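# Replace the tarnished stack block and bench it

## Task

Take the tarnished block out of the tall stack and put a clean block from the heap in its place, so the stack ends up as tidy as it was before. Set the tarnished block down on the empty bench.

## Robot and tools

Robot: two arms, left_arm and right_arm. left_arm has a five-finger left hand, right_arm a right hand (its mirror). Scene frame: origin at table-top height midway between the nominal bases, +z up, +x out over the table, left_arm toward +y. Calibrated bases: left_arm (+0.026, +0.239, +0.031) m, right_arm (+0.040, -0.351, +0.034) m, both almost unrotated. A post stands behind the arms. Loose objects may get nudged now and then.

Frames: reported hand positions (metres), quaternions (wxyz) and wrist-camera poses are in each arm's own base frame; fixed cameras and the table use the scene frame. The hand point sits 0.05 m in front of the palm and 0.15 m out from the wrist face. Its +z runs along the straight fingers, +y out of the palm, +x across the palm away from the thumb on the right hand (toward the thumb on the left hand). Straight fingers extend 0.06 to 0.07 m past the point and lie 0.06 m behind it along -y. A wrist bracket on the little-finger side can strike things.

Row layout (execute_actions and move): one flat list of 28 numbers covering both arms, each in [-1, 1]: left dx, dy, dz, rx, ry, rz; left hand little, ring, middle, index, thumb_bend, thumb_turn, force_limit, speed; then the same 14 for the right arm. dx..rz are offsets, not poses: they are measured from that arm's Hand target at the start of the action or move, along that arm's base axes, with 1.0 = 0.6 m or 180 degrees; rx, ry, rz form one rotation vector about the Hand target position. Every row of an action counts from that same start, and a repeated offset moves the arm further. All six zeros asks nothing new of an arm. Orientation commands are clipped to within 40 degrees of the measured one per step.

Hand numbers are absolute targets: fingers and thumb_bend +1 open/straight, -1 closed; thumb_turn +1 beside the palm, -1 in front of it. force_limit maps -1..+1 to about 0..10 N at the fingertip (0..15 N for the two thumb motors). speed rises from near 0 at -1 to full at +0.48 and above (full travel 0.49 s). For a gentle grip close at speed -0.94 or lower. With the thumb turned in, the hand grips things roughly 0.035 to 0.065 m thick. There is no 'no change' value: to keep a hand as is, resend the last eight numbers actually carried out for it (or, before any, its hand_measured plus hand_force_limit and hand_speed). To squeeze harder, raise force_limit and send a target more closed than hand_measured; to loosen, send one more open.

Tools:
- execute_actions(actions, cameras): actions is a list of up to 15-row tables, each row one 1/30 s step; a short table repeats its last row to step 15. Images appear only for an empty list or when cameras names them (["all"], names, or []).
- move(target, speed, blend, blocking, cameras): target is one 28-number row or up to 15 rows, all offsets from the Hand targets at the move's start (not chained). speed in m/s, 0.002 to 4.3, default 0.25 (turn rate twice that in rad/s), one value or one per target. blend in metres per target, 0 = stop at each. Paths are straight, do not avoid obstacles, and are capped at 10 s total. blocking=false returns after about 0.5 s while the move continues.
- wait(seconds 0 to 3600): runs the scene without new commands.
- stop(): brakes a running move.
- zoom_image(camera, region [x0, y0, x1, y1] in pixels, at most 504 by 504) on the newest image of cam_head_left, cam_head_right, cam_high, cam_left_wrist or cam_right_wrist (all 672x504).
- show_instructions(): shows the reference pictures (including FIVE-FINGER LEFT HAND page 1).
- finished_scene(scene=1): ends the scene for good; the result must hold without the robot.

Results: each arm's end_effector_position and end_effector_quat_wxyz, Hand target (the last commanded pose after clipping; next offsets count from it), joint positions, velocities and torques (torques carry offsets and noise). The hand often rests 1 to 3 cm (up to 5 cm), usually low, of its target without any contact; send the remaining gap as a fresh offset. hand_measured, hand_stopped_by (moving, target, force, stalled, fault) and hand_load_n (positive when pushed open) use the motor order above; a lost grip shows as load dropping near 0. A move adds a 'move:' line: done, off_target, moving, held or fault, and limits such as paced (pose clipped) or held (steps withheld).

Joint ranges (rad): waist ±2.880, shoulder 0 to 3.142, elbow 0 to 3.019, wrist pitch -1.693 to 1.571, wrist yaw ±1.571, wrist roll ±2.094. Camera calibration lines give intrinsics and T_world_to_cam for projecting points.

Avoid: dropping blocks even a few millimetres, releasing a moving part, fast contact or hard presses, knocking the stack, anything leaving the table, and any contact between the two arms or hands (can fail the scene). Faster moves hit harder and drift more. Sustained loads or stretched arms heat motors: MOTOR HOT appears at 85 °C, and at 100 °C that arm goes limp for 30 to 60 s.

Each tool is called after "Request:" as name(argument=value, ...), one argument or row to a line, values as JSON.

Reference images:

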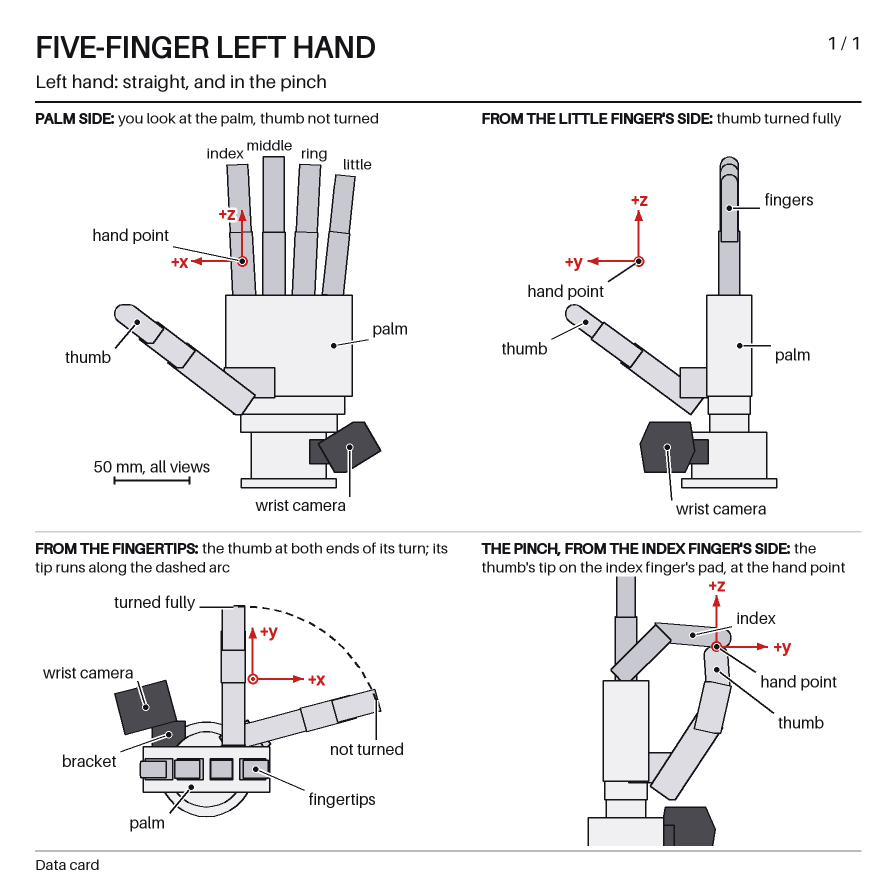

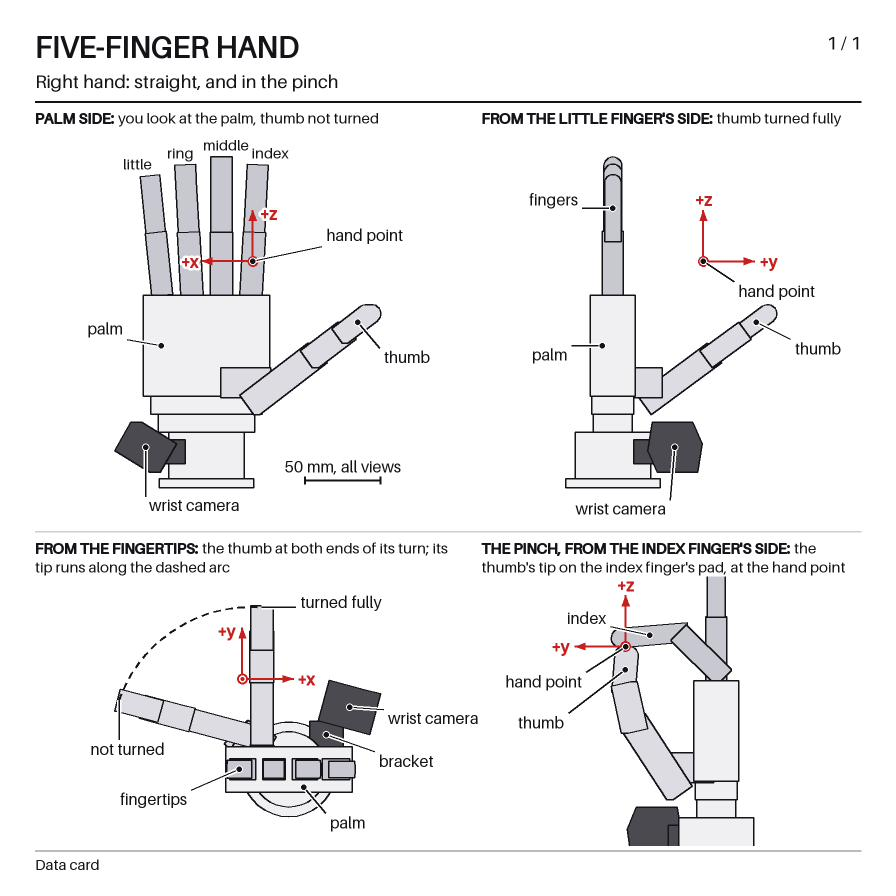

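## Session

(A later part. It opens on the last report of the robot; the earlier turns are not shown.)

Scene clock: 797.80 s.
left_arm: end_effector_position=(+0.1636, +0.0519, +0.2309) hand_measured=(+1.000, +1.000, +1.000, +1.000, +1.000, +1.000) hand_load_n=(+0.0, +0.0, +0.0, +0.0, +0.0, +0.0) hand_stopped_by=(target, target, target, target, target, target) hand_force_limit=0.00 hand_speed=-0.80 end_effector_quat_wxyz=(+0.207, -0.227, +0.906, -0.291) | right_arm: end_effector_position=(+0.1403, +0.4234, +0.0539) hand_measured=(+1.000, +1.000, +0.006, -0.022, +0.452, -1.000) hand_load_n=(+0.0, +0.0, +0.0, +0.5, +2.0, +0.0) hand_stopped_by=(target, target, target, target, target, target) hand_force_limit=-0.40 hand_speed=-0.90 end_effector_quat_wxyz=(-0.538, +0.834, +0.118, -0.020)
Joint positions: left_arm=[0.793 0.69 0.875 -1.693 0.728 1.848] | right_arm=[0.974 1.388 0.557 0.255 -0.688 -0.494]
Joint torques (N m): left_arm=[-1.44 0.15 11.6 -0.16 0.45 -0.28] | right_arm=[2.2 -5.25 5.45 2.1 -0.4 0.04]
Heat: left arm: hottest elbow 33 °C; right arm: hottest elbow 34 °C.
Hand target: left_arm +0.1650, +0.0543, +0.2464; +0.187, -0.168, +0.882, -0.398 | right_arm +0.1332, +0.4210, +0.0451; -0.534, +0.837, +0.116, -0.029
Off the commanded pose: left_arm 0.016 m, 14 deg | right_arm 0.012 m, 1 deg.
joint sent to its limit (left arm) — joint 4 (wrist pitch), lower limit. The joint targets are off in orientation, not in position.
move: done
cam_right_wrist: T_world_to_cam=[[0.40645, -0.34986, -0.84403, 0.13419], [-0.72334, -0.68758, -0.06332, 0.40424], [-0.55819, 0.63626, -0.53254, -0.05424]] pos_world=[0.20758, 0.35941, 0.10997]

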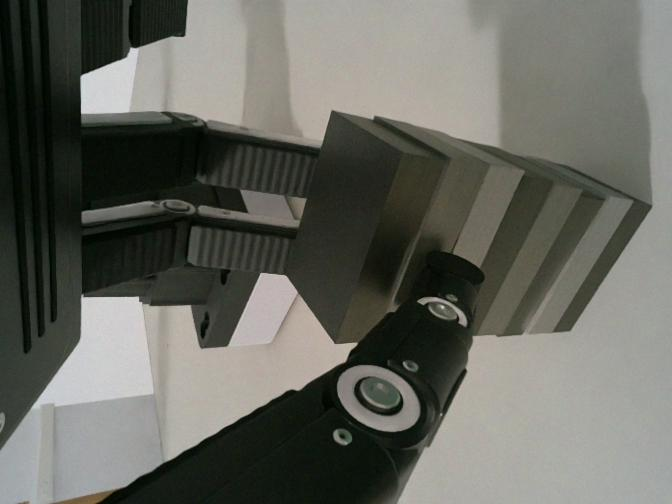

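Request:
zoom_image(
  camera="cam_right_wrist",
  region=[420, 120, 660, 300],
)

Scaled by 2.100 from the camera's image (finer frame: 960x720).

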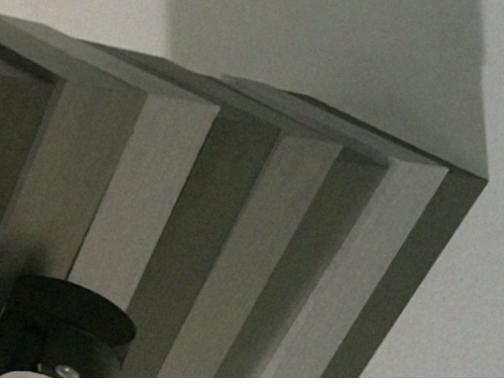

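Request:
zoom_image(
  camera="cam_right_wrist",
  region=[280, 230, 560, 370],
)

Scaled by 1.800 from the camera's image (finer frame: 960x720).

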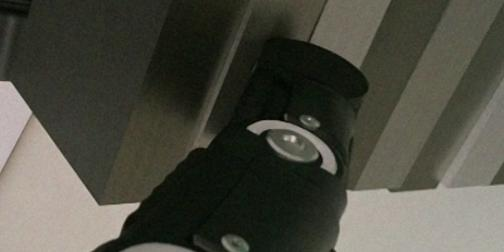

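Request:
move(
  target=[
    [0,0,0,0,0,0, 1,1,1,1,1,1,0,-0.8, 0,0,0,0,0,0, 1,1,0.006,-0.022,0.437,-1,-0.3,-0.94],
  ],
  speed=0.03,
  cameras=["cam_right_wrist"],
)

Request:
zoom_image(
  camera="cam_right_wrist",
  region=[420, 120, 660, 300],
)

Request:
zoom_image(
  camera="cam_right_wrist",
  region=[280, 230, 560, 370],
)

Scene clock: 807.47 s.
left_arm: end_effector_position=(+0.1636, +0.0519, +0.2309) hand_measured=(+1.000, +1.000, +1.000, +1.000, +1.000, +1.000) hand_load_n=(+0.0, +0.0, +0.0, +0.0, +0.0, +0.0) hand_stopped_by=(target, target, target, target, target, target) hand_force_limit=0.00 hand_speed=-0.80 end_effector_quat_wxyz=(+0.207, -0.227, +0.906, -0.291) | right_arm: end_effector_position=(+0.1403, +0.4234, +0.0539) hand_measured=(+1.000, +1.000, +0.006, -0.022, +0.440, -1.000) hand_load_n=(+0.0, +0.0, +0.0, +1.0, +3.5, +0.0) hand_stopped_by=(target, target, target, target, target, target) hand_force_limit=-0.30 hand_speed=-0.94 end_effector_quat_wxyz=(-0.538, +0.834, +0.118, -0.020)
Joint positions: left_arm=[0.793 0.69 0.875 -1.693 0.728 1.848] | right_arm=[0.974 1.388 0.557 0.255 -0.688 -0.494]
Joint torques (N m): left_arm=[-1.32 0.03 11.58 -0.2 0.48 -0.26] | right_arm=[1.49 -5.95 5.68 2.11 -0.32 0.1]
Heat: left arm: hottest elbow 33 °C; right arm: hottest elbow 33 °C.
Hand target: left_arm +0.1650, +0.0543, +0.2464; +0.187, -0.168, +0.882, -0.398 | right_arm +0.1332, +0.4210, +0.0451; -0.534, +0.837, +0.116, -0.029
Off the commanded pose: left_arm 0.016 m, 14 deg | right_arm 0.012 m, 1 deg.
joint sent to its limit (left arm) — joint 4 (wrist pitch), lower limit. The joint targets are off in orientation, not in position.
move: done
cam_right_wrist: T_world_to_cam=[[0.40645, -0.34986, -0.84403, 0.13419], [-0.72334, -0.68758, -0.06332, 0.40424], [-0.55819, 0.63626, -0.53254, -0.05424]] pos_world=[0.20758, 0.35941, 0.10997]

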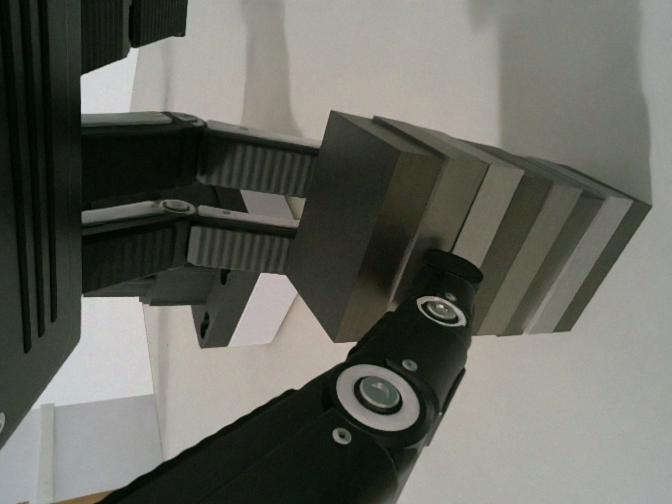

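Scaled by 2.100 from the camera's image (finer frame: 960x720).

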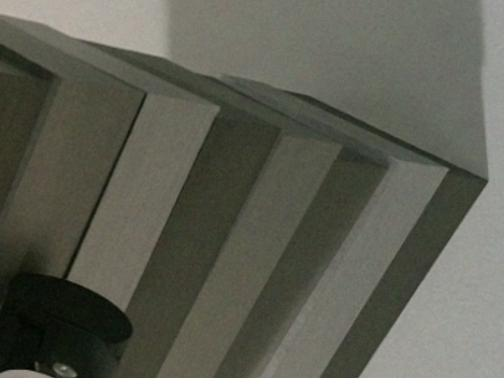

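Scaled by 1.800 from the camera's image (finer frame: 960x720).

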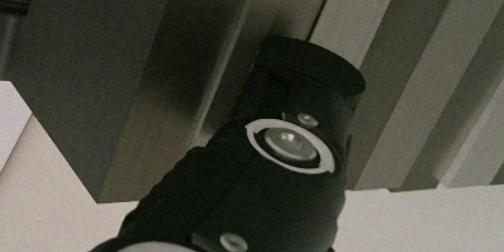

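Request:
move(
  target=[
    [0,0,0,0,0,0, 1,1,1,1,1,1,0,-0.8, 0,0,0,0,0,0, 1,1,0.006,-0.022,0.5,-1,-0.3,-0.9],
    [0,0,0,0,0,0, 1,1,1,1,1,1,0,-0.8, 0,0,0,0,0,0, 1,1,0.05,0.02,0.5,-1,-0.3,-0.9],
    [0,0,0,0,0,0, 1,1,1,1,1,1,0,-0.8, 0,0,0,0,0,0, 1,1,0.5,0.5,1,-1,-0.3,-0.5],
  ],
  speed=0.03,
  cameras=["cam_right_wrist"],
)

Request:
zoom_image(
  camera="cam_right_wrist",
  region=[420, 120, 660, 300],
)

Request:
zoom_image(
  camera="cam_right_wrist",
  region=[320, 250, 560, 370],
)

Scene clock: 814.10 s.
left_arm: end_effector_position=(+0.1636, +0.0519, +0.2309) hand_measured=(+1.000, +1.000, +1.000, +1.000, +1.000, +1.000) hand_load_n=(+0.0, +0.0, +0.0, +0.0, +0.0, +0.0) hand_stopped_by=(target, target, target, target, target, target) hand_force_limit=0.00 hand_speed=-0.80 end_effector_quat_wxyz=(+0.207, -0.227, +0.906, -0.291) | right_arm: end_effector_position=(+0.1403, +0.4234, +0.0539) hand_measured=(+1.000, +1.000, +0.500, +0.500, +1.000, -1.000) hand_load_n=(+0.0, -0.5, +0.0, +0.0, +0.0, +0.0) hand_stopped_by=(target, target, target, target, target, target) hand_force_limit=-0.30 hand_speed=-0.50 end_effector_quat_wxyz=(-0.538, +0.834, +0.118, -0.020)
Joint positions: left_arm=[0.793 0.69 0.875 -1.693 0.728 1.848] | right_arm=[0.974 1.388 0.557 0.255 -0.688 -0.494]
Joint torques (N m): left_arm=[-1.9 -0.15 11.55 0.05 0.47 -0.23] | right_arm=[1.38 -5.13 5.52 2.32 -0.35 0.06]
Heat: left arm: hottest elbow 33 °C; right arm: hottest elbow 33 °C.
Hand target: left_arm +0.1650, +0.0543, +0.2464; +0.187, -0.168, +0.882, -0.398 | right_arm +0.1332, +0.4210, +0.0451; -0.534, +0.837, +0.116, -0.029
Off the commanded pose: left_arm 0.016 m, 14 deg | right_arm 0.012 m, 1 deg.
joint sent to its limit (left arm) — joint 4 (wrist pitch), lower limit. The joint targets are off in orientation, not in position.
move: done; target 2's new numbers were sent with right_arm's hand 0.012 m and 1 deg from that target; target 3's new numbers were sent with right_arm's hand 0.012 m and 1 deg from that target
cam_right_wrist: T_world_to_cam=[[0.40645, -0.34986, -0.84403, 0.13419], [-0.72334, -0.68758, -0.06332, 0.40424], [-0.55819, 0.63626, -0.53254, -0.05424]] pos_world=[0.20758, 0.35941, 0.10997]

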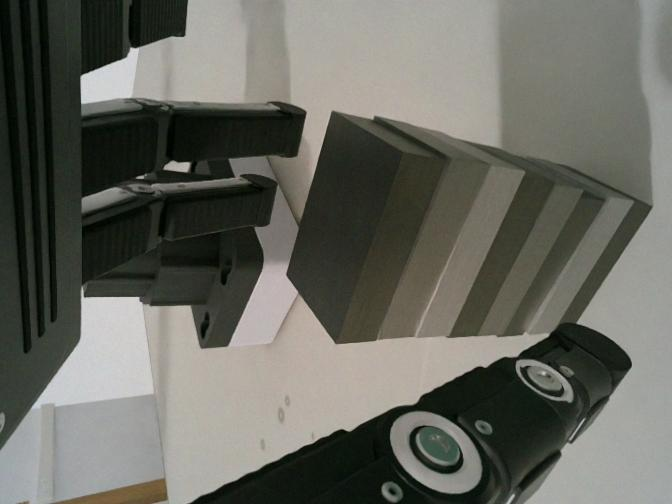

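Scaled by 2.100 from the camera's image (finer frame: 960x720).

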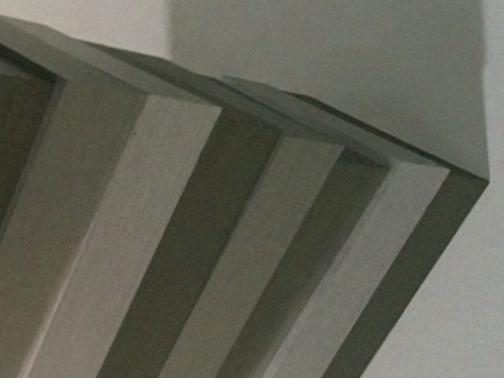

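Scaled by 2.100 from the camera's image (finer frame: 960x720).

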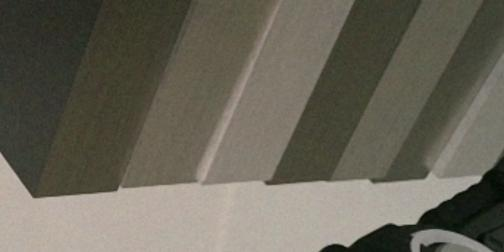

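Request:
move(
  target=[
    [0,0,0,0,0,0, 1,1,1,1,1,1,0,-0.8, 0.0048,0.0063,0.0433,0.0165,-0.0125,0, 1,1,0.5,0.5,1,-1,-0.3,-0.5],
    [0,0,0,0,0,0, 1,1,1,1,1,1,0,-0.8, 0.0048,0.0063,0.12,0,0,0, 1,1,0.5,0.5,1,-1,-0.3,-0.5],
  ],
  speed=0.05,
  blend=0.01,
  cameras=["cam_right_wrist"],
)

Scene clock: 819.37 s.
left_arm: end_effector_position=(+0.1636, +0.0519, +0.2309) hand_measured=(+1.000, +1.000, +1.000, +1.000, +1.000, +1.000) hand_load_n=(+0.0, +0.0, +0.0, -0.5, +0.0, +0.0) hand_stopped_by=(target, target, target, target, target, target) hand_force_limit=0.00 hand_speed=-0.80 end_effector_quat_wxyz=(+0.207, -0.227, +0.906, -0.291) | right_arm: end_effector_position=(+0.1309, +0.4095, +0.0974) hand_measured=(+1.000, +1.000, +0.500, +0.500, +1.000, -1.000) hand_load_n=(+0.0, +0.0, +0.0, +0.0, +0.0, +0.0) hand_stopped_by=(target, target, target, target, target, target) hand_force_limit=-0.30 hand_speed=-0.50 end_effector_quat_wxyz=(-0.522, +0.845, +0.110, -0.034)
Joint positions: left_arm=[0.793 0.69 0.875 -1.693 0.728 1.848] | right_arm=[0.974 1.237 0.602 0.011 -0.688 -0.494]
Joint torques (N m): left_arm=[-1.73 0.32 11.64 -0.12 0.45 -0.25] | right_arm=[0.91 -5.66 10.54 1.37 -0.48 0.05]
Heat: left arm: hottest elbow 33 °C; right arm: hottest elbow 33 °C.
Hand target: left_arm +0.1650, +0.0543, +0.2464; +0.187, -0.168, +0.882, -0.398 | right_arm +0.1361, +0.4248, +0.1171; -0.534, +0.837, +0.116, -0.029
Off the commanded pose: left_arm 0.016 m, 14 deg | right_arm 0.025 m, 2 deg.
joint sent to its limit (left arm) — joint 4 (wrist pitch), lower limit. The joint targets are off in orientation, not in position.
move: off_target (right_arm)
cam_right_wrist: T_world_to_cam=[[0.38306, -0.38418, -0.84004, 0.1866], [-0.7248, -0.68879, -0.0155, 0.38672], [-0.57266, 0.6148, -0.5423, -0.01588]] pos_world=[0.19972, 0.34782, 0.15414]

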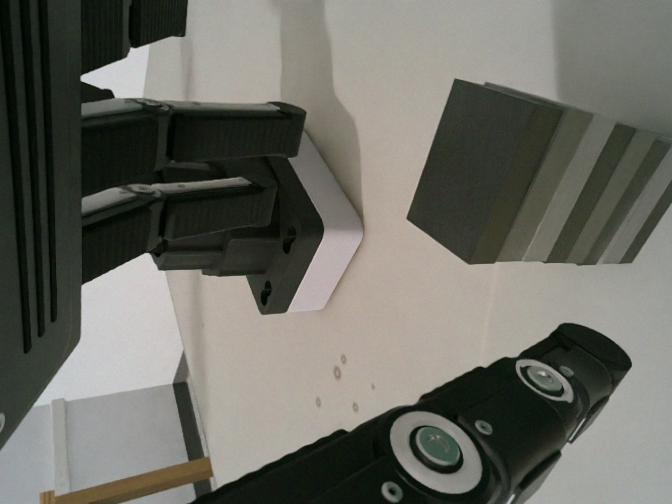

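Request:
move(
  target=[
    [0,0,0,0,0,0, 1,1,1,1,1,1,0,-0.8, 0,0,0.12,0,0,0, 1,1,0.5,0.5,1,-1,-0.3,-0.5],
    [0,0,0,0,0,0, 1,1,1,1,1,1,0,-0.8, 0.08,-0.32,0.17,0,0,0, 1,1,0.5,0.5,1,-1,-0.3,-0.5],
  ],
  speed=0.2,
  blend=0.02,
  cameras=["all"],
)

Scene clock: 825.07 s.
left_arm: end_effector_position=(+0.1636, +0.0519, +0.2309) hand_measured=(+1.000, +1.000, +1.000, +1.000, +1.000, +1.000) hand_load_n=(+0.0, +0.0, +0.0, +0.0, +0.0, +0.5) hand_stopped_by=(target, target, target, target, target, target) hand_force_limit=0.00 hand_speed=-0.80 end_effector_quat_wxyz=(+0.207, -0.227, +0.906, -0.291) | right_arm: end_effector_position=(+0.1683, +0.2296, +0.2006) hand_measured=(+1.000, +1.000, +0.500, +0.500, +1.000, -1.000) hand_load_n=(+0.0, +0.0, +0.0, -0.5, +0.0, +0.0) hand_stopped_by=(target, target, target, target, target, target) hand_force_limit=-0.30 hand_speed=-0.50 end_effector_quat_wxyz=(-0.529, +0.840, +0.108, -0.048)
Joint positions: left_arm=[0.793 0.69 0.875 -1.693 0.728 1.848] | right_arm=[0.381 0.916 0.753 -1.082 -1.094 -1.245]
Joint torques (N m): left_arm=[-0.91 -0.09 11.56 -0.08 0.46 -0.25] | right_arm=[-0.03 -0.38 12.07 0.66 -0.94 -0.11]
Heat: left arm: hottest elbow 33 °C; right arm: hottest elbow 34 °C.
Hand target: left_arm +0.1650, +0.0543, +0.2464; +0.187, -0.168, +0.882, -0.398 | right_arm +0.1842, +0.2328, +0.2191; -0.534, +0.837, +0.116, -0.029
Off the commanded pose: left_arm 0.016 m, 14 deg | right_arm 0.025 m, 2 deg.
joint sent to its limit (left arm) — joint 4 (wrist pitch), lower limit. The joint targets are off in orientation, not in position.
move: off_target (right_arm)
cam_left_wrist: T_world_to_cam=[[0.06209, -0.84064, 0.53802, -0.09142], [-0.99805, -0.05573, 0.0281, 0.16081], [0.00636, -0.53872, -0.84246, 0.33778]] pos_world=[0.16402, 0.11408, 0.32923]
cam_right_wrist: T_world_to_cam=[[0.36362, -0.36901, -0.85534, 0.19265], [-0.718, -0.69602, -0.00496, 0.28985], [-0.59351, 0.61594, -0.51804, 0.17048]] pos_world=[0.23924, 0.16783, 0.25453]

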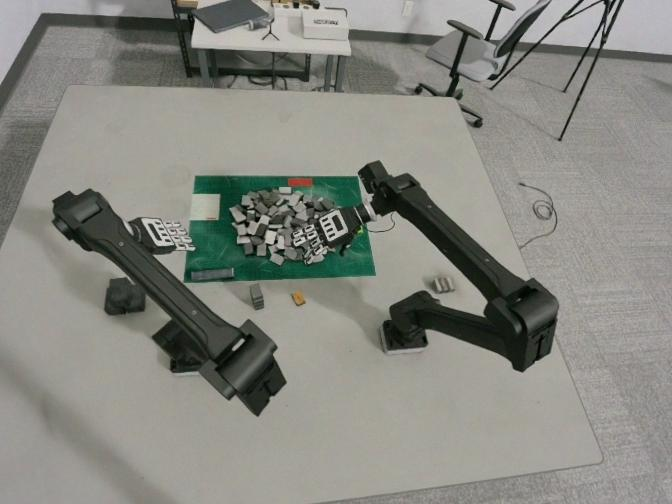

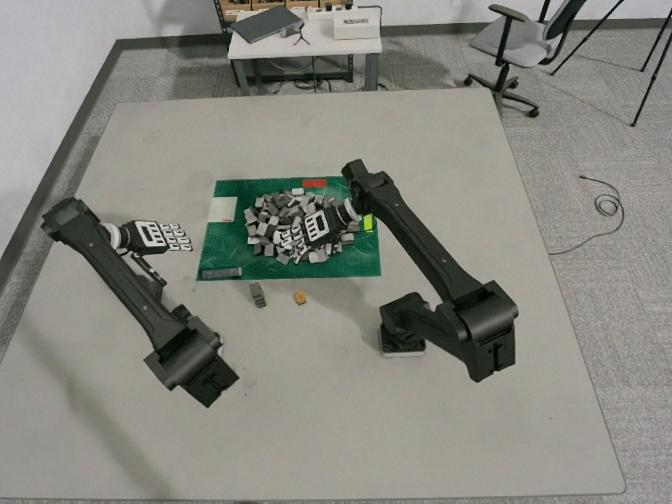

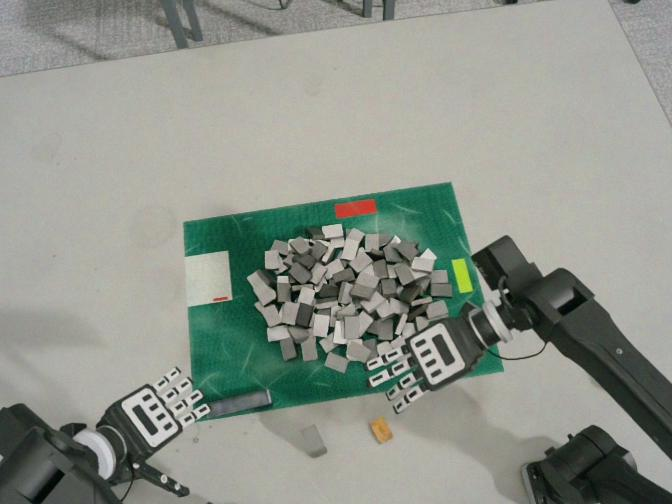

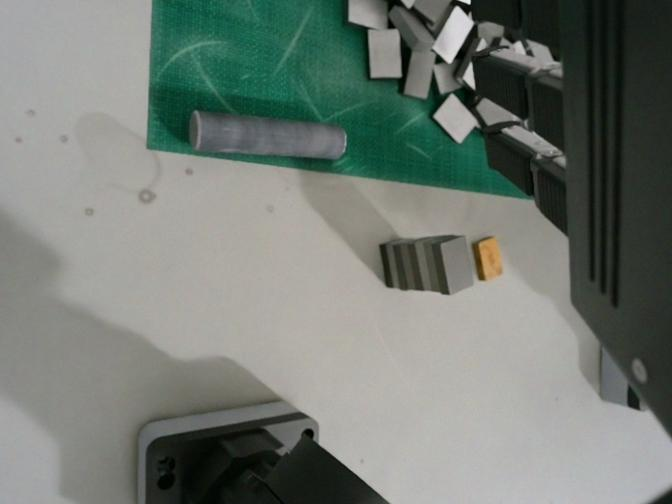

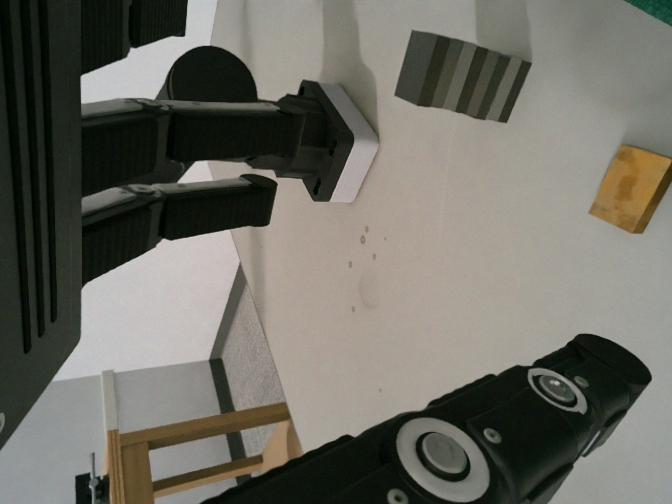

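Request:
zoom_image(
  camera="cam_right_wrist",
  region=[380, 10, 560, 140],
)

Request:
zoom_image(
  camera="cam_left_wrist",
  region=[360, 210, 520, 310],
)

Scaled by 2.800 from the camera's image (finer frame: 960x720).

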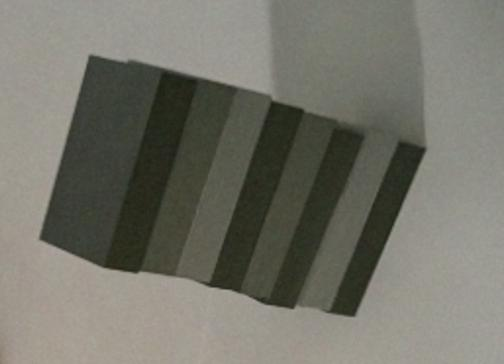

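Scaled by 3.150 from the camera's image (finer frame: 960x720).

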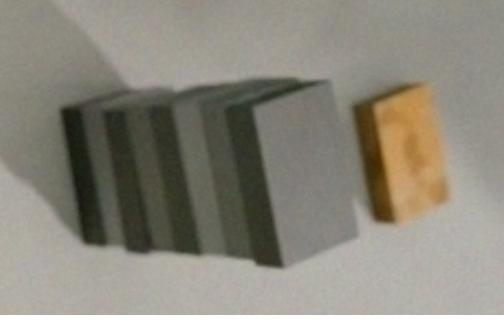

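The stack is neat again, with 8 clean layers. The tarnished block is on the bare bench, and both arms are clear of everything.

Request:
finished_scene(
  scene=1,
)

The scene is finished: the task was done.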